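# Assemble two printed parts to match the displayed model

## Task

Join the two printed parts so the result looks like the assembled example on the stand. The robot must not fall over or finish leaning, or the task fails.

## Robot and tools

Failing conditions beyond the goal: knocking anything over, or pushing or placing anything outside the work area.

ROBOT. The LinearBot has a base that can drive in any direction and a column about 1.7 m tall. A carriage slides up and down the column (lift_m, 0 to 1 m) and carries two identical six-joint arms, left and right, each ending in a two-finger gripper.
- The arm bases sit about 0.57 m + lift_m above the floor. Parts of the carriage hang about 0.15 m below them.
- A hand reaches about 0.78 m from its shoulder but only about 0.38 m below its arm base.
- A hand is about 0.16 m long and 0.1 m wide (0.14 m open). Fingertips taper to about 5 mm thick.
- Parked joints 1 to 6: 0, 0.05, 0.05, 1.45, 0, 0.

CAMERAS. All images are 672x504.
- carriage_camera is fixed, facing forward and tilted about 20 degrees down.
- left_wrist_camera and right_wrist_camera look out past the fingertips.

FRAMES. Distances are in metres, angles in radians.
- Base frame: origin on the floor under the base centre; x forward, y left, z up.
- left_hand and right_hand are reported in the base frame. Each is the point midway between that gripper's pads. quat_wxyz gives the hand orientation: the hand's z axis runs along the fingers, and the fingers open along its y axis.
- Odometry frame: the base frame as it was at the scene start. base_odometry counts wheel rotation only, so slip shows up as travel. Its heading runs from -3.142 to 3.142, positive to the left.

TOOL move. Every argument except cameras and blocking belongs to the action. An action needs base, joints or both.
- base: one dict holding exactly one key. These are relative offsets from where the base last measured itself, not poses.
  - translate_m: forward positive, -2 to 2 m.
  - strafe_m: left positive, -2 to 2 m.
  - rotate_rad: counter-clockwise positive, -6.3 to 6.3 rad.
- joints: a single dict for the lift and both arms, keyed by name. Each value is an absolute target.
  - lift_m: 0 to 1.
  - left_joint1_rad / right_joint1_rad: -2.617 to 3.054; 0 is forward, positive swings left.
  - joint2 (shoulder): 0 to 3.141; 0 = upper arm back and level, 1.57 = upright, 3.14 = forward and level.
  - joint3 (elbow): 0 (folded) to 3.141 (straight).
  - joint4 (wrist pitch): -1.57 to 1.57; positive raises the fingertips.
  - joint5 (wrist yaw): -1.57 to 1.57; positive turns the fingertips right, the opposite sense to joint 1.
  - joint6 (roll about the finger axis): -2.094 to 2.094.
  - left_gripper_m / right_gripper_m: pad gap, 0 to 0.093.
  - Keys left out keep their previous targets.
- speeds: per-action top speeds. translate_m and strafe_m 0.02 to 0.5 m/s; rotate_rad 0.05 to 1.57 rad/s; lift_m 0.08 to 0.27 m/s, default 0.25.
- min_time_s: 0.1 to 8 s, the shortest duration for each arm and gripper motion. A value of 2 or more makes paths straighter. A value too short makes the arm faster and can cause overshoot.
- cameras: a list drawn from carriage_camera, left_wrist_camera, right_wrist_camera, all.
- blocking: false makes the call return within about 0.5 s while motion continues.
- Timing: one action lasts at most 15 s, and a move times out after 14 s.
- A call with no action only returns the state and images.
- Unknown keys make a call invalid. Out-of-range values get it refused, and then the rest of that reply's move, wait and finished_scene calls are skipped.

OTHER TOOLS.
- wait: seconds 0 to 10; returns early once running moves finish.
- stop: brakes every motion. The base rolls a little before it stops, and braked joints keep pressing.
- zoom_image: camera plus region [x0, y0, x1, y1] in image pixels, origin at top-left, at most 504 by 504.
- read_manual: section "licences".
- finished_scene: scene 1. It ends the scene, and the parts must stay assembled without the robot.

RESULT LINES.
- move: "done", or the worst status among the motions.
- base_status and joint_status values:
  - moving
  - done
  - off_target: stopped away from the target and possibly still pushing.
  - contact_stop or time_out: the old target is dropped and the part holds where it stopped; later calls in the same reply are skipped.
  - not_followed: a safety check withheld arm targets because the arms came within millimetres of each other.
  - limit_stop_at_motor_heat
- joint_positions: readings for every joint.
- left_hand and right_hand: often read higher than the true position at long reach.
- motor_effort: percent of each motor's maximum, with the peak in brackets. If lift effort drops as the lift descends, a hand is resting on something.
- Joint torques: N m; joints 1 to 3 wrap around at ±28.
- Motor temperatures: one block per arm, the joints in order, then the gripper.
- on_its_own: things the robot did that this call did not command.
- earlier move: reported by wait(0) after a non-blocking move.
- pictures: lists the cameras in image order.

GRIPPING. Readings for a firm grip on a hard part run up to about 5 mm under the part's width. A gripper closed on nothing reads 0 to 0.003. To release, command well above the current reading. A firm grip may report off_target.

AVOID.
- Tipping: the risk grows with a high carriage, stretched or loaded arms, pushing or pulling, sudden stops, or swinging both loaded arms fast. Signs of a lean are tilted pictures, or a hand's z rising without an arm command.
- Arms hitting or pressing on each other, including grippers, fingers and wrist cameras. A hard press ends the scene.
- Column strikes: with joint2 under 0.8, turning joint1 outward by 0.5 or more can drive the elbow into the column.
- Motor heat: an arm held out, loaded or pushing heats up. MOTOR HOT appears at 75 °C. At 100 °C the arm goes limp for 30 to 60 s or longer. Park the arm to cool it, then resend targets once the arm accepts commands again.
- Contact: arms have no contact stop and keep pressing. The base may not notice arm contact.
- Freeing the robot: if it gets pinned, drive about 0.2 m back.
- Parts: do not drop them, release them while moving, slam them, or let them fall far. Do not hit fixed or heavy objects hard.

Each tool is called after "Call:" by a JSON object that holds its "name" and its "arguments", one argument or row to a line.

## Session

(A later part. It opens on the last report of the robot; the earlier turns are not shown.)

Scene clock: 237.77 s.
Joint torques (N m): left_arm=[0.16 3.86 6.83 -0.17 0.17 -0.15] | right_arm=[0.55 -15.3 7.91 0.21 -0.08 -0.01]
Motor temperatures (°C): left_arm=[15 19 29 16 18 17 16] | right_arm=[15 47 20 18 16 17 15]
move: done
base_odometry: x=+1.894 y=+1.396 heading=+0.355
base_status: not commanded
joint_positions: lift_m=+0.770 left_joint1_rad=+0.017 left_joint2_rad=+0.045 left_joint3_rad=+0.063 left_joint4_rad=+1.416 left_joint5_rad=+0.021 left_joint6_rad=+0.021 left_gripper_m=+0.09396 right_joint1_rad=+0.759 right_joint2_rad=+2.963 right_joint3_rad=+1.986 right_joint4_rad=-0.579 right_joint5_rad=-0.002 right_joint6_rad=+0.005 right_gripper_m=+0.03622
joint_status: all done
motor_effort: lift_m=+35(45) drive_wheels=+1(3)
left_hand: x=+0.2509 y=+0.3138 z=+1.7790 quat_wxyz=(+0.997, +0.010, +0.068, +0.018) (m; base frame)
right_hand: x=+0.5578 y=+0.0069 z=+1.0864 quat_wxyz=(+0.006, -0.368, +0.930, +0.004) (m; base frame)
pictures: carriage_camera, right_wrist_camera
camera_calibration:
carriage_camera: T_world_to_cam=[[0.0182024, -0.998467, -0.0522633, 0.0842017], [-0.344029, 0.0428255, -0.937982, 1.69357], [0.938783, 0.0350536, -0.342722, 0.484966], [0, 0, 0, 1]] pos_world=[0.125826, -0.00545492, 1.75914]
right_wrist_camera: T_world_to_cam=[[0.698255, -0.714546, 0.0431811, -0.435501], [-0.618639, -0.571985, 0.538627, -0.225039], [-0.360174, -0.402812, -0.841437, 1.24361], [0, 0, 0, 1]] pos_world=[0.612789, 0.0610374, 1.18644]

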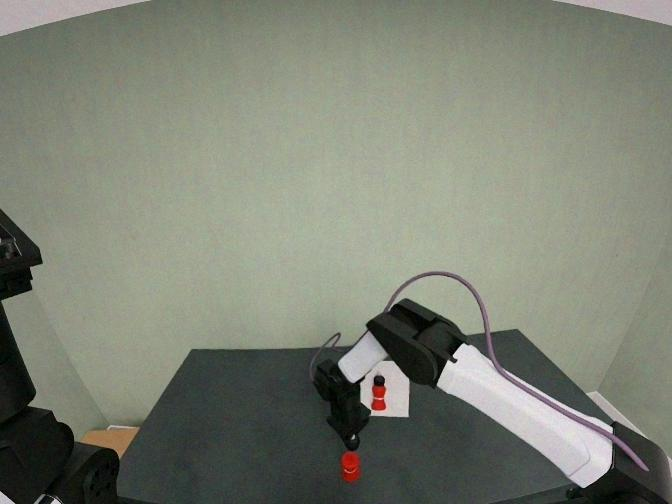

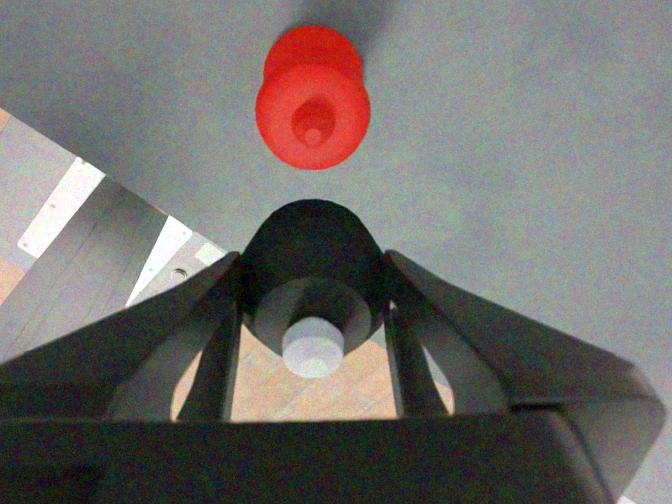

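Call:
{"name": "move", "arguments": {
  "joints": {"right_joint3_rad":2.025,"right_joint4_rad":-0.62}
}}

Call:
{"name": "move", "arguments": {
  "joints": {"lift_m":0.702},
  "speeds": {"lift_m":0.1},
  "cameras": ["carriage_camera","right_wrist_camera"]
}}

Call:
{"name": "zoom_image", "arguments": {
  "camera": "carriage_camera",
  "region": [300, 390, 400, 490]
}}

Call:
{"name": "zoom_image", "arguments": {
  "camera": "right_wrist_camera",
  "region": [150, 60, 450, 360]
}}

Scene clock: 250.87 s.
Joint torques (N m): left_arm=[0.18 3.79 6.84 -0.16 0.17 -0.14] | right_arm=[0.54 -15.51 7.87 0.19 -0.07 -0.01]
move: done
base_odometry: x=+1.894 y=+1.396 heading=+0.355
base_status: not commanded
joint_positions: lift_m=+0.770 left_joint1_rad=+0.017 left_joint2_rad=+0.045 left_joint3_rad=+0.063 left_joint4_rad=+1.416 left_joint5_rad=+0.021 left_joint6_rad=+0.021 left_gripper_m=+0.09396 right_joint1_rad=+0.759 right_joint2_rad=+2.965 right_joint3_rad=+2.002 right_joint4_rad=-0.608 right_joint5_rad=-0.002 right_joint6_rad=+0.005 right_gripper_m=+0.03622
joint_status: all done
motor_effort: lift_m=+35(35) drive_wheels=+1(1)
left_hand: x=+0.2509 y=+0.3138 z=+1.7790 quat_wxyz=(+0.997, +0.010, +0.068, +0.018) (m; base frame)
right_hand: x=+0.5569 y=+0.0061 z=+1.0885 quat_wxyz=(-0.001, -0.368, +0.930, +0.001) (m; base frame)
pictures: none

Scene clock: 251.97 s.
Joint torques (N m): left_arm=[0.21 3.78 6.82 -0.16 0.17 -0.15] | right_arm=[0.53 -16.38 7.3 0.21 -0.07 -0.01]
move: done
base_odometry: x=+1.894 y=+1.396 heading=+0.355
base_status: not commanded
joint_positions: lift_m=+0.702 left_joint1_rad=+0.017 left_joint2_rad=+0.045 left_joint3_rad=+0.063 left_joint4_rad=+1.416 left_joint5_rad=+0.021 left_joint6_rad=+0.021 left_gripper_m=+0.09396 right_joint1_rad=+0.759 right_joint2_rad=+2.974 right_joint3_rad=+2.008 right_joint4_rad=-0.615 right_joint5_rad=-0.002 right_joint6_rad=+0.005 right_gripper_m=+0.03622
joint_status: all done
motor_effort: lift_m=+30(32) drive_wheels=-3(3)
left_hand: x=+0.2509 y=+0.3138 z=+1.7114 quat_wxyz=(+0.997, +0.010, +0.068, +0.018) (m; base frame)
right_hand: x=+0.5551 y=+0.0044 z=+1.0181 quat_wxyz=(-0.005, -0.368, +0.930, -0.001) (m; base frame)
pictures: carriage_camera, right_wrist_camera
camera_calibration:
carriage_camera: T_world_to_cam=[[0.0182024, -0.998467, -0.0522633, 0.0806687], [-0.344029, 0.0428255, -0.937982, 1.63016], [0.938783, 0.0350536, -0.342722, 0.461798], [0, 0, 0, 1]] pos_world=[0.125826, -0.00545492, 1.69154]
right_wrist_camera: T_world_to_cam=[[0.698983, -0.71386, 0.042724, -0.432389], [-0.608915, -0.562767, 0.559031, -0.217617], [-0.375026, -0.416769, -0.828045, 1.17874], [0, 0, 0, 1]] pos_world=[0.611782, 0.0601309, 1.11618]

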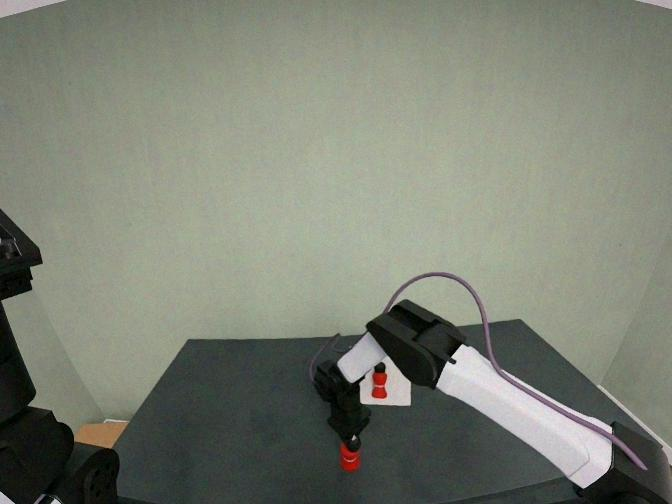

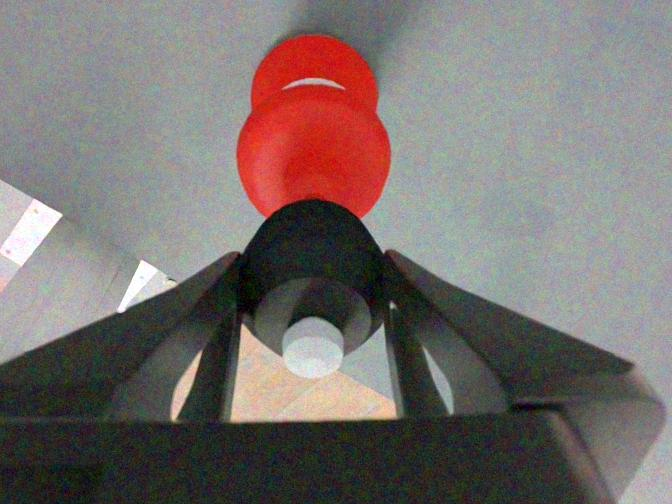

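Scaled by 5.040 from the camera's 672x504 image, which has a finer 960x720 frame.

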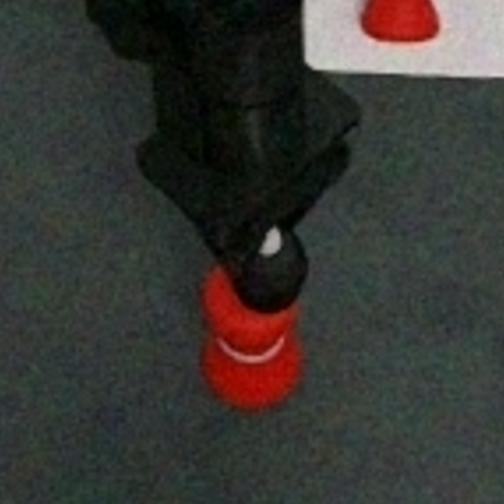

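Scaled by 1.680 from the camera's 672x504 image, which has a finer 960x720 frame.

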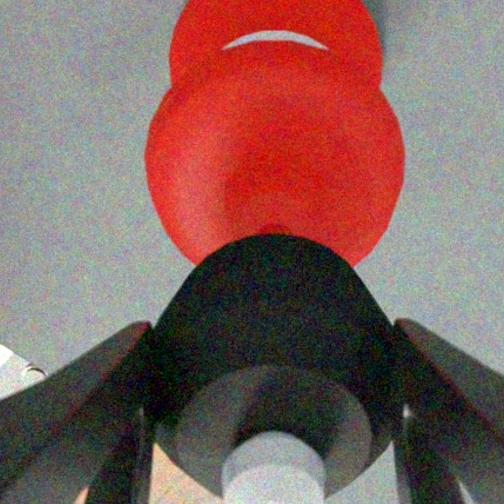

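Call:
{"name": "move", "arguments": {
  "joints": {"right_joint2_rad":3.012,"right_joint3_rad":2.115,"right_joint4_rad":-0.66},
  "min_time_s": 1.5,
  "cameras": ["carriage_camera","right_wrist_camera"]
}}

Call:
{"name": "zoom_image", "arguments": {
  "camera": "carriage_camera",
  "region": [300, 390, 400, 490]
}}

Call:
{"name": "zoom_image", "arguments": {
  "camera": "right_wrist_camera",
  "region": [150, 60, 450, 360]
}}

Scene clock: 277.77 s.
Joint torques (N m): left_arm=[0.18 3.82 6.84 -0.16 0.17 -0.14] | right_arm=[0.53 -15.69 8.32 0.21 -0.07 -0.01]
Motor temperatures (°C): left_arm=[15 19 30 16 18 17 16] | right_arm=[15 57 21 17 16 17 16]
move: done
base_odometry: x=+1.894 y=+1.396 heading=+0.355
base_status: not commanded
joint_positions: lift_m=+0.702 left_joint1_rad=+0.017 left_joint2_rad=+0.045 left_joint3_rad=+0.063 left_joint4_rad=+1.416 left_joint5_rad=+0.021 left_joint6_rad=+0.021 left_gripper_m=+0.09396 right_joint1_rad=+0.759 right_joint2_rad=+2.995 right_joint3_rad=+2.090 right_joint4_rad=-0.650 right_joint5_rad=-0.002 right_joint6_rad=+0.005 right_gripper_m=+0.03622
joint_status: all done
motor_effort: lift_m=+30(30) drive_wheels=+1(1)
left_hand: x=+0.2509 y=+0.3138 z=+1.7114 quat_wxyz=(+0.997, +0.010, +0.068, +0.018) (m; base frame)
right_hand: x=+0.5677 y=+0.0163 z=+1.0243 quat_wxyz=(+0.007, -0.368, +0.930, +0.004) (m; base frame)
pictures: carriage_camera, right_wrist_camera
camera_calibration:
carriage_camera: T_world_to_cam=[[0.0182024, -0.998467, -0.0522633, 0.0806687], [-0.344029, 0.0428255, -0.937982, 1.63016], [0.938783, 0.0350536, -0.342722, 0.461798], [0, 0, 0, 1]] pos_world=[0.125826, -0.00545492, 1.69154]
right_wrist_camera: T_world_to_cam=[[0.698172, -0.714632, 0.0430996, -0.432878], [-0.619364, -0.572711, 0.53702, -0.178127], [-0.359088, -0.401626, -0.842468, 1.19913], [0, 0, 0, 1]] pos_world=[0.62249, 0.0702379, 1.12454]

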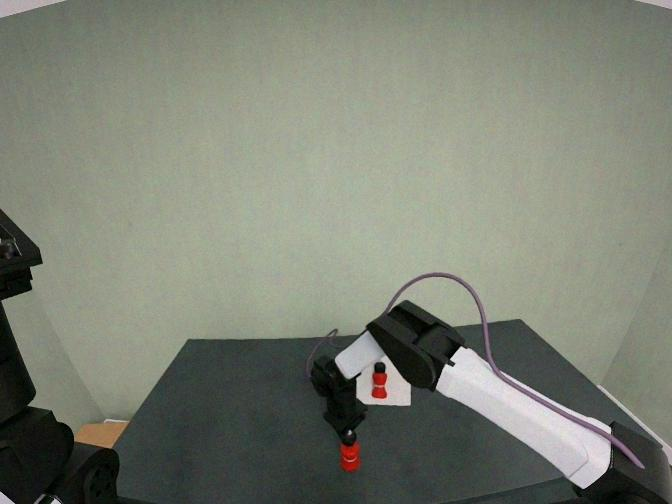

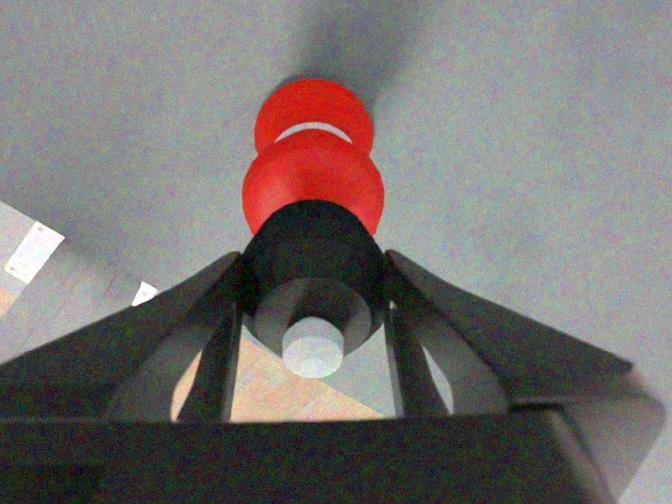

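Scaled by 5.040 from the camera's 672x504 image, which has a finer 960x720 frame.

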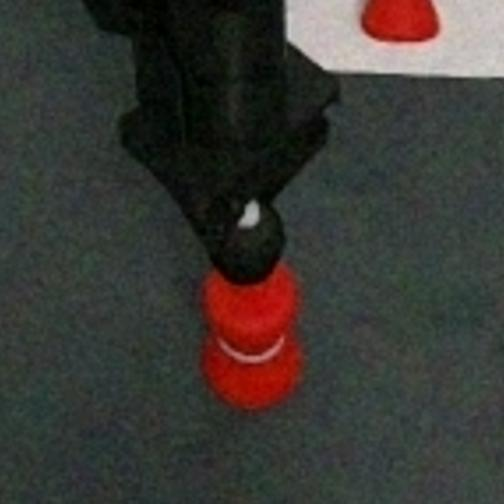

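Scaled by 1.680 from the camera's 672x504 image, which has a finer 960x720 frame.

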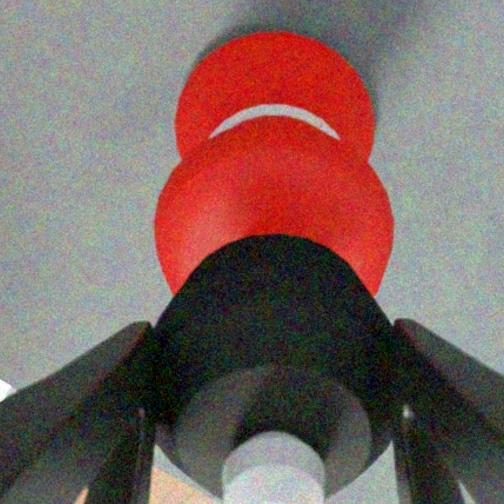

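Call:
{"name": "move", "arguments": {
  "joints": {"lift_m":0.684},
  "speeds": {"lift_m":0.08},
  "cameras": ["carriage_camera","right_wrist_camera"]
}}

Call:
{"name": "zoom_image", "arguments": {
  "camera": "carriage_camera",
  "region": [300, 380, 400, 480]
}}

Call:
{"name": "zoom_image", "arguments": {
  "camera": "right_wrist_camera",
  "region": [150, 60, 450, 360]
}}

Scene clock: 287.83 s.
Joint torques (N m): left_arm=[0.2 3.77 6.83 -0.17 0.17 -0.16] | right_arm=[0.5 -16.55 7.77 0.26 -0.07 -0.01]
Motor temperatures (°C): left_arm=[15 19 30 16 18 17 16] | right_arm=[15 57 23 17 16 17 16]
move: done
base_odometry: x=+1.894 y=+1.396 heading=+0.355
base_status: not commanded
joint_positions: lift_m=+0.684 left_joint1_rad=+0.017 left_joint2_rad=+0.045 left_joint3_rad=+0.063 left_joint4_rad=+1.416 left_joint5_rad=+0.021 left_joint6_rad=+0.021 left_gripper_m=+0.09396 right_joint1_rad=+0.759 right_joint2_rad=+3.004 right_joint3_rad=+2.096 right_joint4_rad=-0.656 right_joint5_rad=-0.002 right_joint6_rad=+0.005 right_gripper_m=+0.03621
joint_status: all done
motor_effort: lift_m=+30(33) drive_wheels=+1(3)
left_hand: x=+0.2509 y=+0.3138 z=+1.6935 quat_wxyz=(+0.997, +0.010, +0.068, +0.018) (m; base frame)
right_hand: x=+0.5659 y=+0.0146 z=+1.0034 quat_wxyz=(+0.003, -0.368, +0.930, +0.002) (m; base frame)
pictures: carriage_camera, right_wrist_camera
camera_calibration:
carriage_camera: T_world_to_cam=[[0.0182024, -0.998467, -0.0522633, 0.079728], [-0.344029, 0.0428255, -0.937982, 1.61328], [0.938783, 0.0350536, -0.342722, 0.455629], [0, 0, 0, 1]] pos_world=[0.125826, -0.00545492, 1.67354]
right_wrist_camera: T_world_to_cam=[[0.698444, -0.714369, 0.0430479, -0.432023], [-0.615797, -0.569242, 0.544755, -0.178762], [-0.364652, -0.40699, -0.837489, 1.17845], [0, 0, 0, 1]] pos_world=[0.621387, 0.0692355, 1.10292]

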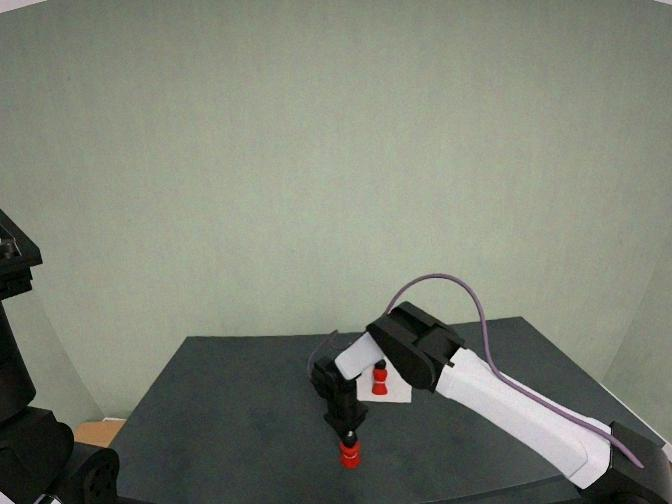

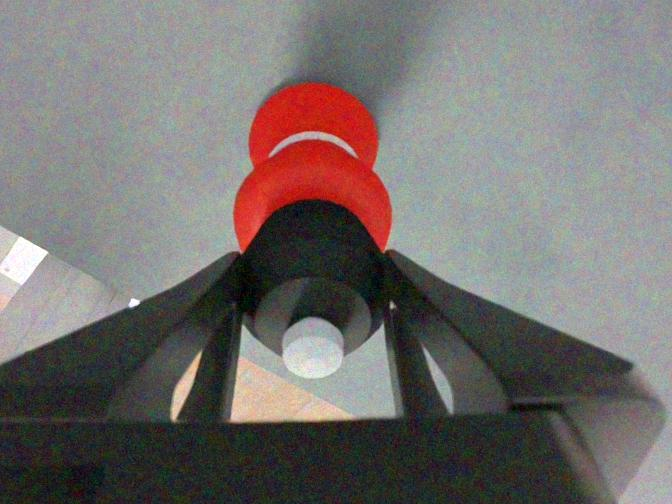

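Scaled by 5.040 from the camera's 672x504 image, which has a finer 960x720 frame.

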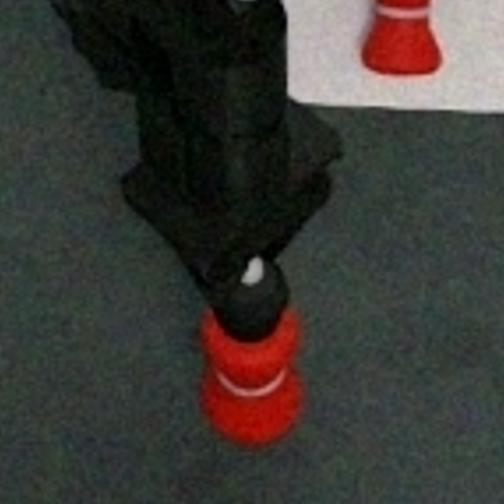

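Scaled by 1.680 from the camera's 672x504 image, which has a finer 960x720 frame.

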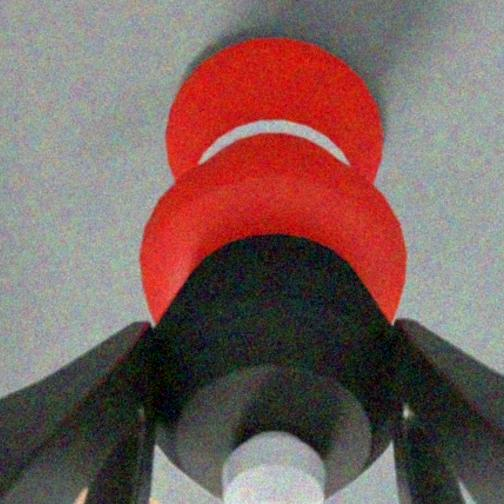

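Call:
{"name": "move", "arguments": {
  "joints": {"lift_m":0.67},
  "speeds": {"lift_m":0.08},
  "cameras": ["carriage_camera","right_wrist_camera"]
}}

Call:
{"name": "zoom_image", "arguments": {
  "camera": "carriage_camera",
  "region": [300, 380, 400, 480]
}}

Call:
{"name": "zoom_image", "arguments": {
  "camera": "right_wrist_camera",
  "region": [150, 60, 450, 360]
}}

Scene clock: 295.13 s.
Joint torques (N m): left_arm=[0.18 3.84 6.82 -0.18 0.17 -0.14] | right_arm=[0.54 -15.73 6.31 0.56 -0.07 -0.01]
Motor temperatures (°C): left_arm=[15 19 30 16 18 17 16] | right_arm=[15 55 24 17 16 17 16]
move: done
base_odometry: x=+1.894 y=+1.396 heading=+0.355
base_status: not commanded
joint_positions: lift_m=+0.670 left_joint1_rad=+0.017 left_joint2_rad=+0.045 left_joint3_rad=+0.063 left_joint4_rad=+1.416 left_joint5_rad=+0.021 left_joint6_rad=+0.021 left_gripper_m=+0.09396 right_joint1_rad=+0.759 right_joint2_rad=+2.995 right_joint3_rad=+2.113 right_joint4_rad=-0.689 right_joint5_rad=-0.002 right_joint6_rad=+0.005 right_gripper_m=+0.03621
joint_status: all done
motor_effort: lift_m=+28(28) drive_wheels=-3(3)
left_hand: x=+0.2509 y=+0.3138 z=+1.6796 quat_wxyz=(+0.997, +0.010, +0.068, +0.018) (m; base frame)
right_hand: x=+0.5674 y=+0.0160 z=+0.9972 quat_wxyz=(+0.000, -0.368, +0.930, +0.001) (m; base frame)
pictures: carriage_camera, right_wrist_camera
camera_calibration:
carriage_camera: T_world_to_cam=[[0.0182024, -0.998467, -0.0522633, 0.0790067], [-0.344029, 0.0428255, -0.937982, 1.60033], [0.938783, 0.0350536, -0.342722, 0.450899], [0, 0, 0, 1]] pos_world=[0.125826, -0.00545492, 1.65974]
right_wrist_camera: T_world_to_cam=[[0.698663, -0.714166, 0.0428674, -0.431728], [-0.613051, -0.566702, 0.55047, -0.181067], [-0.368834, -0.410873, -0.833754, 1.17304], [0, 0, 0, 1]] pos_world=[0.623285, 0.0710337, 1.09621]

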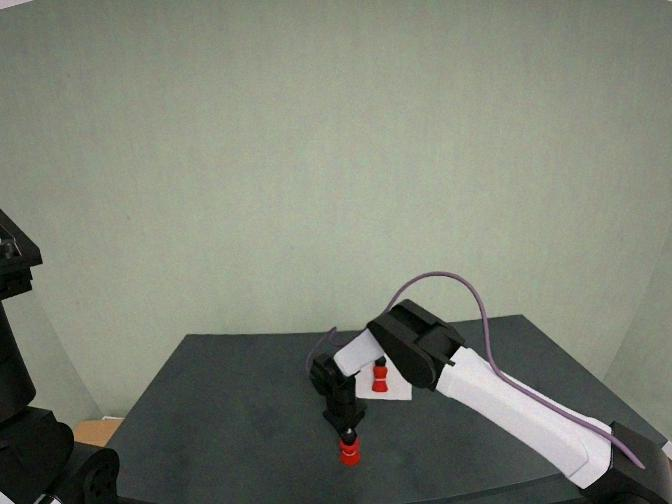

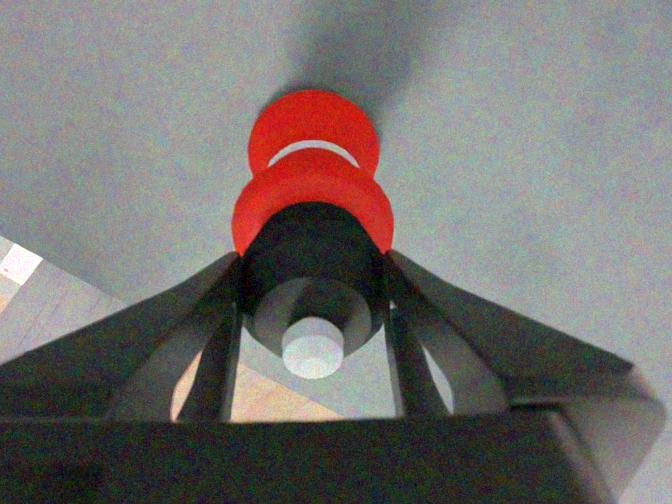

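Scaled by 5.040 from the camera's 672x504 image, which has a finer 960x720 frame.

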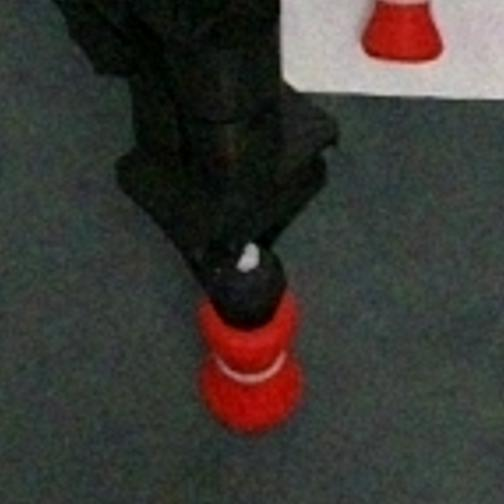

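Scaled by 1.680 from the camera's 672x504 image, which has a finer 960x720 frame.

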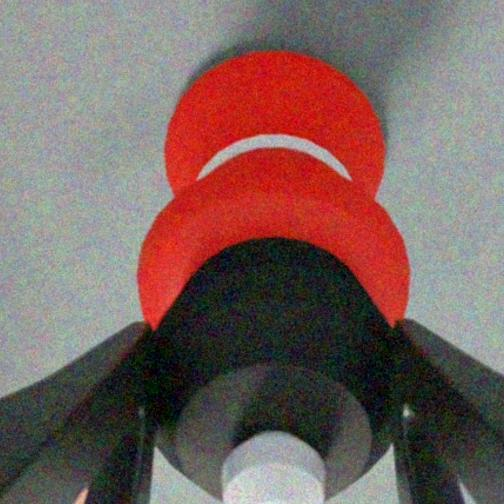

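Call:
{"name": "move", "arguments": {
  "joints": {"lift_m":0.69},
  "speeds": {"lift_m":0.08}
}}

Call:
{"name": "move", "arguments": {
  "joints": {"right_joint2_rad":3.012,"right_joint3_rad":2.095,"right_joint4_rad":-0.645},
  "cameras": ["right_wrist_camera"]
}}

Scene clock: 312.27 s.
Joint torques (N m): left_arm=[0.18 3.82 6.86 -0.17 0.17 -0.14] | right_arm=[0.53 -16.66 6.26 0.36 -0.08 0]
Motor temperatures (°C): left_arm=[15 19 30 16 18 17 16] | right_arm=[15 56 24 18 16 17 16]
move: done
base_odometry: x=+1.894 y=+1.396 heading=+0.355
base_status: not commanded
joint_positions: lift_m=+0.690 left_joint1_rad=+0.017 left_joint2_rad=+0.045 left_joint3_rad=+0.063 left_joint4_rad=+1.416 left_joint5_rad=+0.021 left_joint6_rad=+0.021 left_gripper_m=+0.09396 right_joint1_rad=+0.759 right_joint2_rad=+3.004 right_joint3_rad=+2.113 right_joint4_rad=-0.666 right_joint5_rad=-0.002 right_joint6_rad=+0.005 right_gripper_m=+0.03621
joint_status: all done
motor_effort: lift_m=+34(42) drive_wheels=+1(3)
left_hand: x=+0.2509 y=+0.3138 z=+1.6991 quat_wxyz=(+0.997, +0.010, +0.068, +0.018) (m; base frame)
right_hand: x=+0.5691 y=+0.0177 z=+1.0125 quat_wxyz=(+0.006, -0.368, +0.930, +0.004) (m; base frame)
pictures: none

Scene clock: 312.73 s.
Joint torques (N m): left_arm=[0.2 3.85 6.87 -0.17 0.17 -0.15] | right_arm=[0.54 -16.65 4.48 0.43 -0.08 -0.01]
Motor temperatures (°C): left_arm=[15 19 30 16 18 17 16] | right_arm=[15 56 24 18 16 17 16]
move: done
base_odometry: x=+1.894 y=+1.396 heading=+0.355
base_status: not commanded
joint_positions: lift_m=+0.690 left_joint1_rad=+0.017 left_joint2_rad=+0.045 left_joint3_rad=+0.063 left_joint4_rad=+1.416 left_joint5_rad=+0.021 left_joint6_rad=+0.021 left_gripper_m=+0.09396 right_joint1_rad=+0.759 right_joint2_rad=+3.004 right_joint3_rad=+2.113 right_joint4_rad=-0.656 right_joint5_rad=-0.002 right_joint6_rad=+0.005 right_gripper_m=+0.03621
joint_status: all done
motor_effort: lift_m=+34(34) drive_wheels=+1(3)
left_hand: x=+0.2509 y=+0.3138 z=+1.6991 quat_wxyz=(+0.997, +0.010, +0.068, +0.018) (m; base frame)
right_hand: x=+0.5709 y=+0.0194 z=+1.0125 quat_wxyz=(+0.011, -0.368, +0.930, +0.005) (m; base frame)
pictures: right_wrist_camera
camera_calibration:
right_wrist_camera: T_world_to_cam=[[0.697939, -0.714846, 0.0433208, -0.43251], [-0.622481, -0.575625, 0.530258, -0.15939], [-0.354116, -0.397054, -0.846729, 1.19295], [0, 0, 0, 1]] pos_world=[0.625092, 0.0727398, 1.11336]

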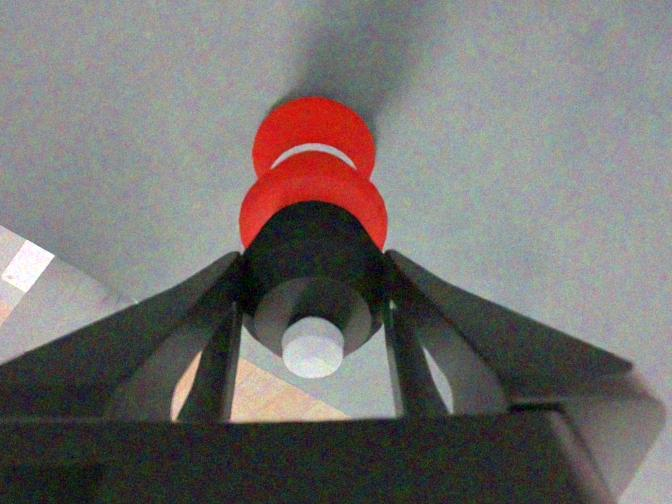

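Call:
{"name": "move", "arguments": {
  "joints": {"right_joint2_rad":3.01,"right_joint3_rad":2.073,"right_joint4_rad":-0.665}
}}

Scene clock: 316.17 s.
Joint torques (N m): left_arm=[0.18 3.82 6.8 -0.17 0.18 -0.15] | right_arm=[0.54 -16.64 4.93 0.2 -0.08 0]
Motor temperatures (°C): left_arm=[15 19 30 16 18 17 16] | right_arm=[15 55 23 18 16 17 16]
move: done
base_odometry: x=+1.894 y=+1.396 heading=+0.355
base_status: not commanded
joint_positions: lift_m=+0.690 left_joint1_rad=+0.017 left_joint2_rad=+0.045 left_joint3_rad=+0.063 left_joint4_rad=+1.416 left_joint5_rad=+0.021 left_joint6_rad=+0.021 left_gripper_m=+0.09396 right_joint1_rad=+0.759 right_joint2_rad=+3.004 right_joint3_rad=+2.084 right_joint4_rad=-0.658 right_joint5_rad=-0.002 right_joint6_rad=+0.005 right_gripper_m=+0.03621
joint_status: all done
motor_effort: lift_m=+34(34) drive_wheels=+1(1)
left_hand: x=+0.2509 y=+0.3138 z=+1.6991 quat_wxyz=(+0.997, +0.010, +0.068, +0.018) (m; base frame)
right_hand: x=+0.5620 y=+0.0109 z=+1.0067 quat_wxyz=(-0.004, -0.368, +0.930, +0.000) (m; base frame)
pictures: none

Call:
{"name": "move", "arguments": {
  "joints": {"lift_m":0.67},
  "speeds": {"lift_m":0.08},
  "cameras": ["carriage_camera","right_wrist_camera"]
}}

Call:
{"name": "zoom_image", "arguments": {
  "camera": "carriage_camera",
  "region": [300, 380, 400, 480]
}}

Scene clock: 322.53 s.
Joint torques (N m): left_arm=[0.16 3.82 6.83 -0.18 0.18 -0.15] | right_arm=[0.5 -14.84 4.96 0.34 -0.07 -0.01]
move: done
base_odometry: x=+1.894 y=+1.396 heading=+0.355
base_status: not commanded
joint_positions: lift_m=+0.670 left_joint1_rad=+0.017 left_joint2_rad=+0.045 left_joint3_rad=+0.063 left_joint4_rad=+1.417 left_joint5_rad=+0.021 left_joint6_rad=+0.021 left_gripper_m=+0.09396 right_joint1_rad=+0.759 right_joint2_rad=+2.985 right_joint3_rad=+2.085 right_joint4_rad=-0.672 right_joint5_rad=-0.002 right_joint6_rad=+0.005 right_gripper_m=+0.03621
joint_status: all done
motor_effort: lift_m=+28(30) drive_wheels=+1(3)
left_hand: x=+0.2508 y=+0.3138 z=+1.6796 quat_wxyz=(+0.997, +0.010, +0.068, +0.018) (m; base frame)
right_hand: x=+0.5646 y=+0.0134 z=+0.9960 quat_wxyz=(-0.001, -0.368, +0.930, +0.001) (m; base frame)
pictures: carriage_camera, right_wrist_camera
camera_calibration:
carriage_camera: T_world_to_cam=[[0.0182024, -0.998467, -0.0522633, 0.0790015], [-0.344029, 0.0428255, -0.937982, 1.60024], [0.938783, 0.0350536, -0.342722, 0.450865], [0, 0, 0, 1]] pos_world=[0.125826, -0.00545492, 1.65964]
right_wrist_camera: T_world_to_cam=[[0.698732, -0.714096, 0.0428937, -0.431709], [-0.612174, -0.565824, 0.552346, -0.185909], [-0.370158, -0.4122, -0.832511, 1.16935], [0, 0, 0, 1]] pos_world=[0.620685, 0.0685331, 1.0947]

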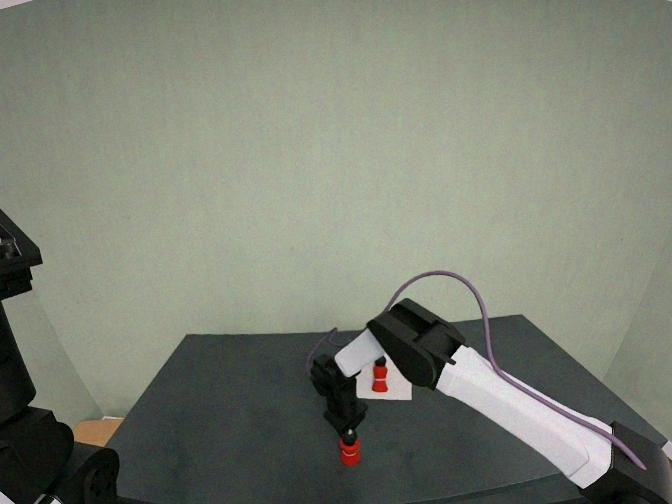

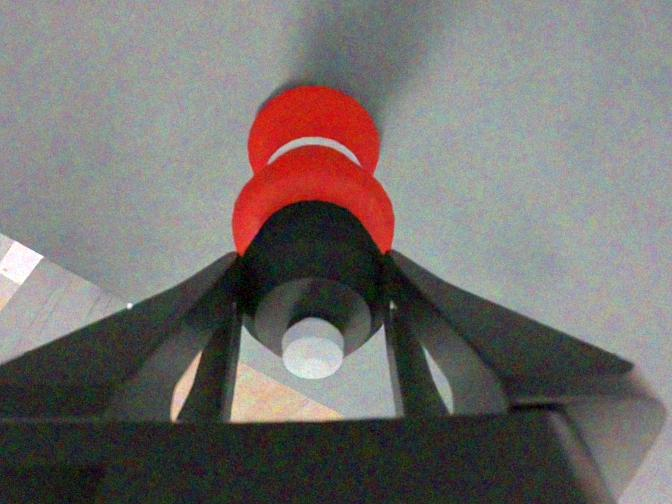

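Scaled by 5.040 from the camera's 672x504 image, which has a finer 960x720 frame.

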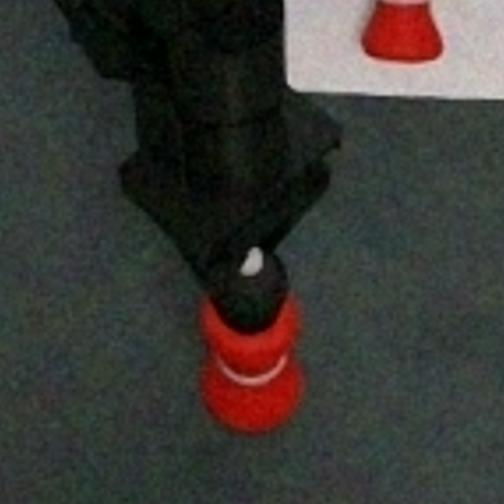

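Call:
{"name": "move", "arguments": {
  "joints": {"lift_m":0.735},
  "speeds": {"lift_m":0.12},
  "cameras": ["carriage_camera","right_wrist_camera"]
}}

Call:
{"name": "zoom_image", "arguments": {
  "camera": "right_wrist_camera",
  "region": [210, 20, 410, 220]
}}

Call:
{"name": "zoom_image", "arguments": {
  "camera": "right_wrist_camera",
  "region": [210, 190, 410, 390]
}}

Call:
{"name": "zoom_image", "arguments": {
  "camera": "carriage_camera",
  "region": [330, 350, 410, 430]
}}

Scene clock: 347.37 s.
Joint torques (N m): left_arm=[0.17 3.85 6.84 -0.16 0.18 -0.15] | right_arm=[0.44 -16.59 4.94 0.26 -0.07 -0.01]
Motor temperatures (°C): left_arm=[15 19 31 16 18 17 16] | right_arm=[15 58 22 17 16 17 17]
move: done
base_odometry: x=+1.894 y=+1.396 heading=+0.355
base_status: not commanded
joint_positions: lift_m=+0.735 left_joint1_rad=+0.017 left_joint2_rad=+0.045 left_joint3_rad=+0.063 left_joint4_rad=+1.417 left_joint5_rad=+0.021 left_joint6_rad=+0.021 left_gripper_m=+0.09396 right_joint1_rad=+0.759 right_joint2_rad=+3.004 right_joint3_rad=+2.083 right_joint4_rad=-0.665 right_joint5_rad=-0.002 right_joint6_rad=+0.005 right_gripper_m=+0.03621
joint_status: all done
motor_effort: lift_m=+34(44) drive_wheels=+1(3)
left_hand: x=+0.2508 y=+0.3138 z=+1.7441 quat_wxyz=(+0.997, +0.010, +0.068, +0.018) (m; base frame)
right_hand: x=+0.5607 y=+0.0096 z=+1.0518 quat_wxyz=(-0.007, -0.368, +0.930, -0.002) (m; base frame)
pictures: carriage_camera, right_wrist_camera
camera_calibration:
carriage_camera: T_world_to_cam=[[0.0182024, -0.998467, -0.0522633, 0.0823777], [-0.344029, 0.0428255, -0.937982, 1.66083], [0.938783, 0.0350536, -0.342722, 0.473005], [0, 0, 0, 1]] pos_world=[0.125826, -0.00545492, 1.72424]
right_wrist_camera: T_world_to_cam=[[0.699127, -0.713724, 0.0426683, -0.434046], [-0.607214, -0.561169, 0.562478, -0.234715], [-0.377509, -0.419152, -0.825711, 1.2099], [0, 0, 0, 1]] pos_world=[0.617681, 0.0656296, 1.14957]

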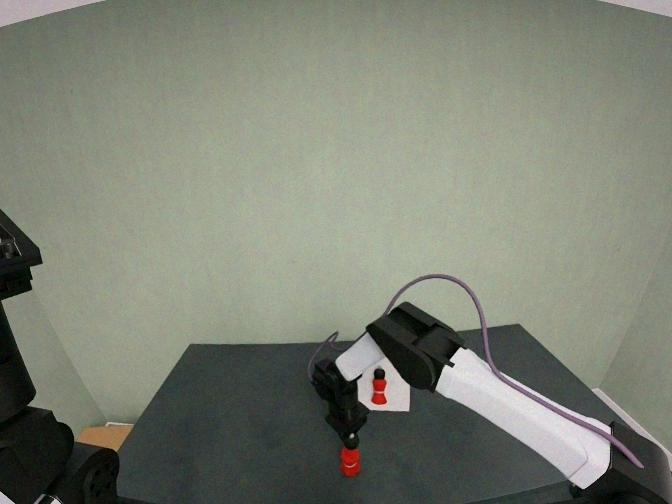

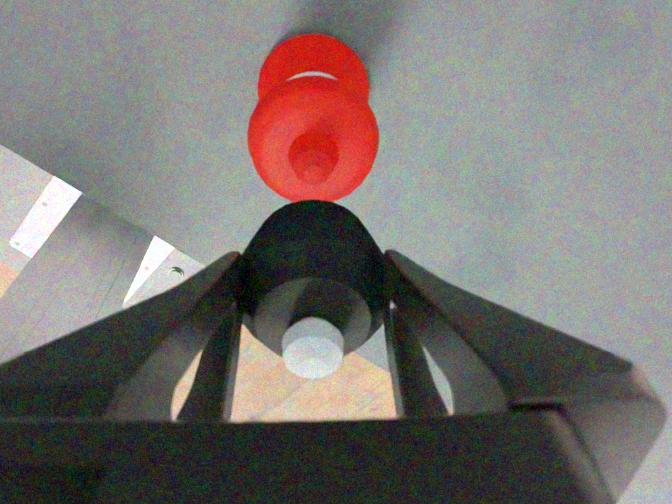

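Scaled by 2.520 from the camera's 672x504 image, which has a finer 960x720 frame.

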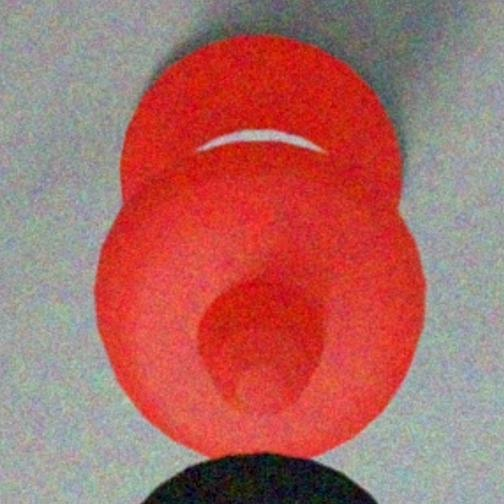

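Scaled by 2.520 from the camera's 672x504 image, which has a finer 960x720 frame.

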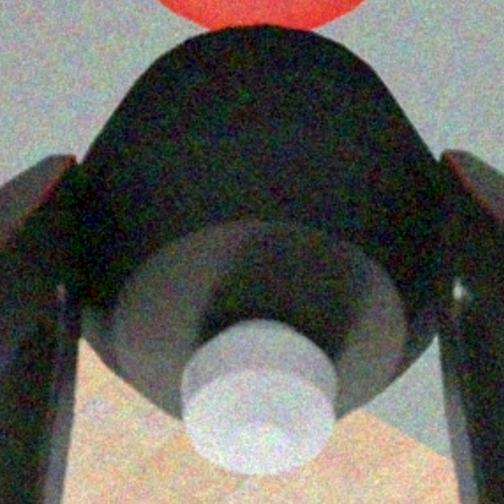

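Scaled by 6.300 from the camera's 672x504 image, which has a finer 960x720 frame.

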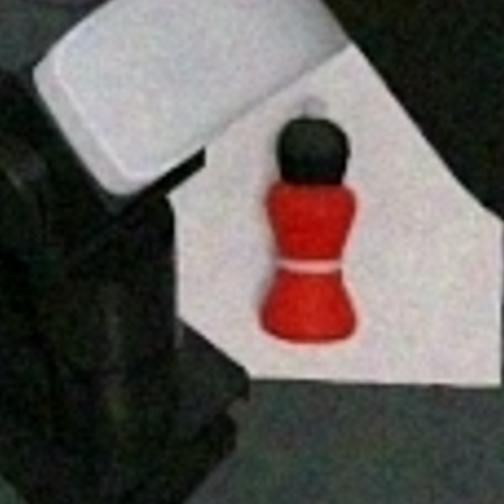

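Call:
{"name": "move", "arguments": {
  "joints": {"lift_m":0.672},
  "speeds": {"lift_m":0.1}
}}

Call:
{"name": "move", "arguments": {
  "joints": {"lift_m":0.664},
  "speeds": {"lift_m":0.08},
  "cameras": ["carriage_camera","right_wrist_camera"]
}}

Call:
{"name": "zoom_image", "arguments": {
  "camera": "carriage_camera",
  "region": [310, 400, 390, 480]
}}

Scene clock: 378.33 s.
Joint torques (N m): left_arm=[0.18 3.86 6.87 -0.17 0.17 -0.14] | right_arm=[0.51 -15.23 4.98 0.33 -0.08 0]
Motor temperatures (°C): left_arm=[15 19 31 16 18 17 16] | right_arm=[15 56 22 17 16 17 17]
move: done
base_odometry: x=+1.894 y=+1.396 heading=+0.355
base_status: not commanded
joint_positions: lift_m=+0.672 left_joint1_rad=+0.017 left_joint2_rad=+0.045 left_joint3_rad=+0.063 left_joint4_rad=+1.417 left_joint5_rad=+0.021 left_joint6_rad=+0.021 left_gripper_m=+0.09396 right_joint1_rad=+0.759 right_joint2_rad=+2.989 right_joint3_rad=+2.084 right_joint4_rad=-0.672 right_joint5_rad=-0.002 right_joint6_rad=+0.005 right_gripper_m=+0.03621
joint_status: all done
motor_effort: lift_m=+29(32) drive_wheels=-3(3)
left_hand: x=+0.2508 y=+0.3138 z=+1.6816 quat_wxyz=(+0.997, +0.010, +0.068, +0.018) (m; base frame)
right_hand: x=+0.5636 y=+0.0125 z=+0.9961 quat_wxyz=(-0.003, -0.368, +0.930, +0.000) (m; base frame)
pictures: none

Scene clock: 378.80 s.
Joint torques (N m): left_arm=[0.16 3.84 6.84 -0.19 0.16 -0.16] | right_arm=[0.58 -13.7 5.03 0.55 -0.08 -0.01]
Motor temperatures (°C): left_arm=[15 19 31 16 18 17 16] | right_arm=[15 56 22 17 16 17 17]
move: done
base_odometry: x=+1.894 y=+1.396 heading=+0.355
base_status: not commanded
joint_positions: lift_m=+0.664 left_joint1_rad=+0.017 left_joint2_rad=+0.045 left_joint3_rad=+0.063 left_joint4_rad=+1.417 left_joint5_rad=+0.021 left_joint6_rad=+0.021 left_gripper_m=+0.09396 right_joint1_rad=+0.759 right_joint2_rad=+2.974 right_joint3_rad=+2.084 right_joint4_rad=-0.695 right_joint5_rad=-0.002 right_joint6_rad=+0.005 right_gripper_m=+0.03621
joint_status: all done
motor_effort: lift_m=+27(33) drive_wheels=-3(3)
left_hand: x=+0.2508 y=+0.3138 z=+1.6737 quat_wxyz=(+0.997, +0.010, +0.068, +0.018) (m; base frame)
right_hand: x=+0.5635 y=+0.0123 z=+0.9954 quat_wxyz=(-0.007, -0.368, +0.930, -0.002) (m; base frame)
pictures: carriage_camera, right_wrist_camera
camera_calibration:
carriage_camera: T_world_to_cam=[[0.0182024, -0.998467, -0.0522633, 0.0786932], [-0.344029, 0.0428255, -0.937982, 1.5947], [0.938783, 0.0350536, -0.342722, 0.448843], [0, 0, 0, 1]] pos_world=[0.125826, -0.00545492, 1.65374]
right_wrist_camera: T_world_to_cam=[[0.699103, -0.713747, 0.0426632, -0.431654], [-0.607492, -0.561441, 0.561905, -0.199132], [-0.377105, -0.418747, -0.826101, 1.16567], [0, 0, 0, 1]] pos_world=[0.620381, 0.0682298, 1.09327]

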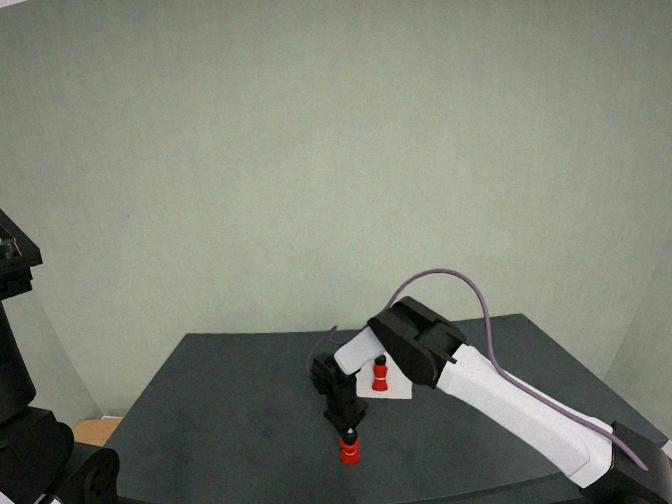

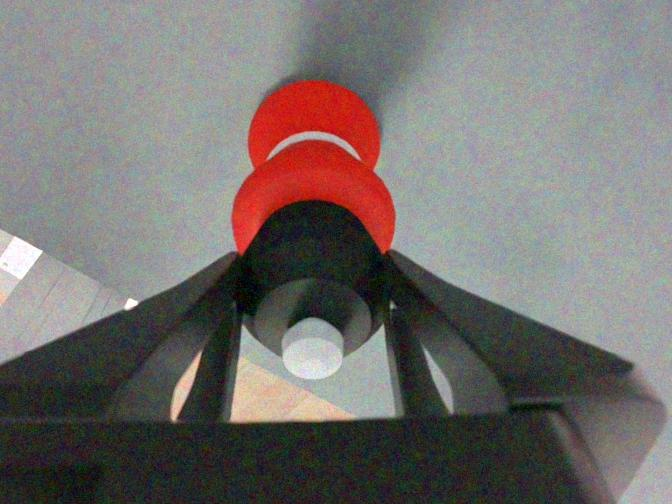

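Scaled by 6.300 from the camera's 672x504 image, which has a finer 960x720 frame.

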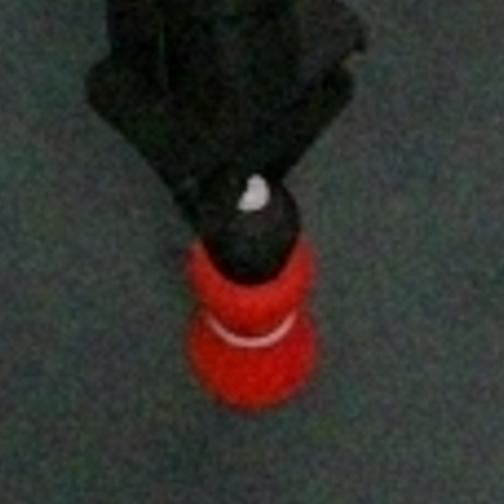

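Call:
{"name": "move", "arguments": {
  "joints": {"lift_m":0.672},
  "speeds": {"lift_m":0.08}
}}

Call:
{"name": "move", "arguments": {
  "joints": {"right_joint1_rad":0.742},
  "min_time_s": 1.5,
  "cameras": ["carriage_camera","right_wrist_camera"]
}}

Call:
{"name": "zoom_image", "arguments": {
  "camera": "right_wrist_camera",
  "region": [150, 60, 450, 360]
}}

Scene clock: 402.33 s.
Joint torques (N m): left_arm=[0.18 3.85 6.86 -0.18 0.17 -0.16] | right_arm=[0.51 -14.71 4.98 0.37 -0.07 -0.01]
Motor temperatures (°C): left_arm=[15 19 31 16 18 17 16] | right_arm=[15 59 22 17 16 17 17]
move: done
base_odometry: x=+1.894 y=+1.396 heading=+0.355
base_status: not commanded
joint_positions: lift_m=+0.672 left_joint1_rad=+0.017 left_joint2_rad=+0.045 left_joint3_rad=+0.063 left_joint4_rad=+1.417 left_joint5_rad=+0.021 left_joint6_rad=+0.021 left_gripper_m=+0.09396 right_joint1_rad=+0.759 right_joint2_rad=+2.985 right_joint3_rad=+2.084 right_joint4_rad=-0.675 right_joint5_rad=-0.002 right_joint6_rad=+0.005 right_gripper_m=+0.03621
joint_status: all done
motor_effort: lift_m=+35(40) drive_wheels=+1(3)
left_hand: x=+0.2508 y=+0.3138 z=+1.6810 quat_wxyz=(+0.997, +0.010, +0.068, +0.018) (m; base frame)
right_hand: x=+0.5642 y=+0.0130 z=+0.9976 quat_wxyz=(-0.003, -0.368, +0.930, +0.000) (m; base frame)
pictures: none

Scene clock: 404.13 s.
Joint torques (N m): left_arm=[0.21 3.84 6.84 -0.18 0.18 -0.15] | right_arm=[-0.58 -14.76 4.96 0.37 -0.07 -0.01]
Motor temperatures (°C): left_arm=[15 19 31 16 18 17 16] | right_arm=[15 60 22 17 16 17 17]
move: done
base_odometry: x=+1.894 y=+1.396 heading=+0.355
base_status: not commanded
joint_positions: lift_m=+0.672 left_joint1_rad=+0.017 left_joint2_rad=+0.045 left_joint3_rad=+0.063 left_joint4_rad=+1.417 left_joint5_rad=+0.021 left_joint6_rad=+0.021 left_gripper_m=+0.09396 right_joint1_rad=+0.751 right_joint2_rad=+2.985 right_joint3_rad=+2.084 right_joint4_rad=-0.675 right_joint5_rad=-0.002 right_joint6_rad=+0.005 right_gripper_m=+0.03621
joint_status: all done
motor_effort: lift_m=+35(35) drive_wheels=+1(3)
left_hand: x=+0.2508 y=+0.3138 z=+1.6810 quat_wxyz=(+0.997, +0.010, +0.068, +0.018) (m; base frame)
right_hand: x=+0.5670 y=+0.0101 z=+0.9976 quat_wxyz=(-0.003, -0.364, +0.931, +0.000) (m; base frame)
pictures: carriage_camera, right_wrist_camera
camera_calibration:
carriage_camera: T_world_to_cam=[[0.0182024, -0.998467, -0.0522633, 0.0790747], [-0.344029, 0.0428255, -0.937982, 1.60155], [0.938783, 0.0350536, -0.342722, 0.451345], [0, 0, 0, 1]] pos_world=[0.125826, -0.00545492, 1.66104]
right_wrist_camera: T_world_to_cam=[[0.692812, -0.719845, 0.042832, -0.432326], [-0.615952, -0.559843, 0.554236, -0.187024], [-0.374985, -0.410364, -0.831257, 1.17175], [0, 0, 0, 1]] pos_world=[0.62371, 0.0649308, 1.09619]

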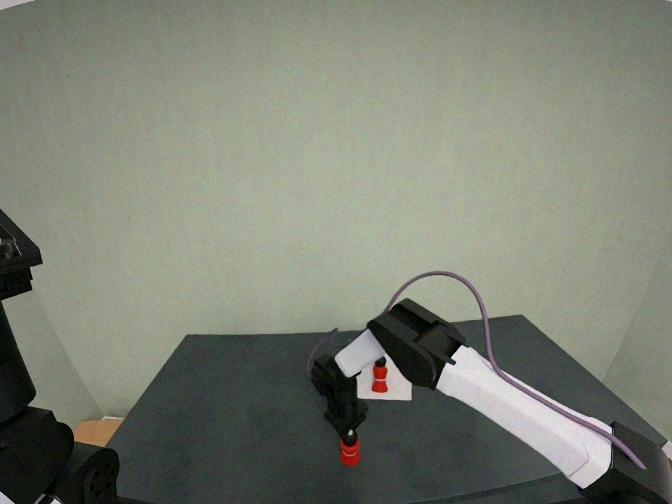

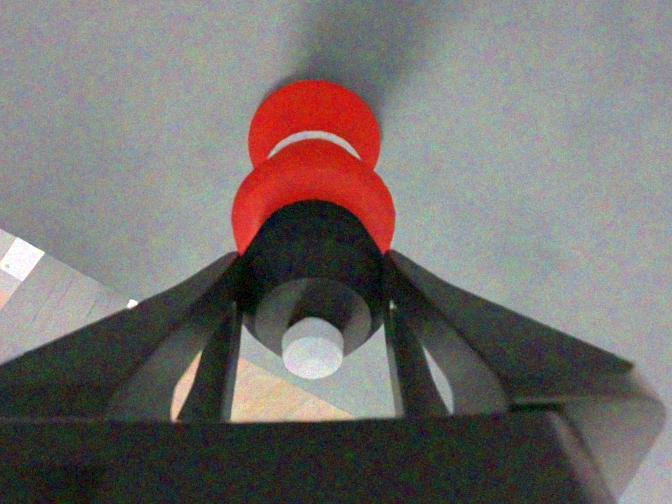

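Scaled by 1.680 from the camera's 672x504 image, which has a finer 960x720 frame.

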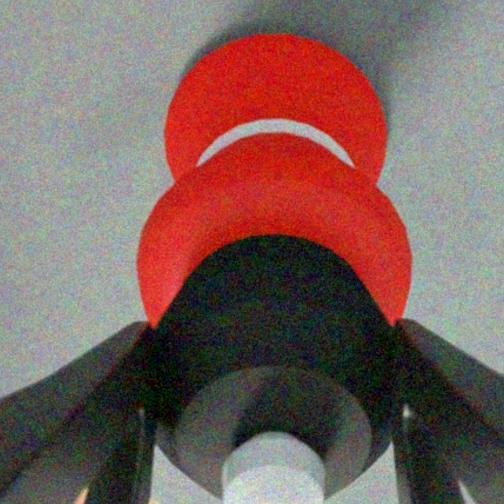

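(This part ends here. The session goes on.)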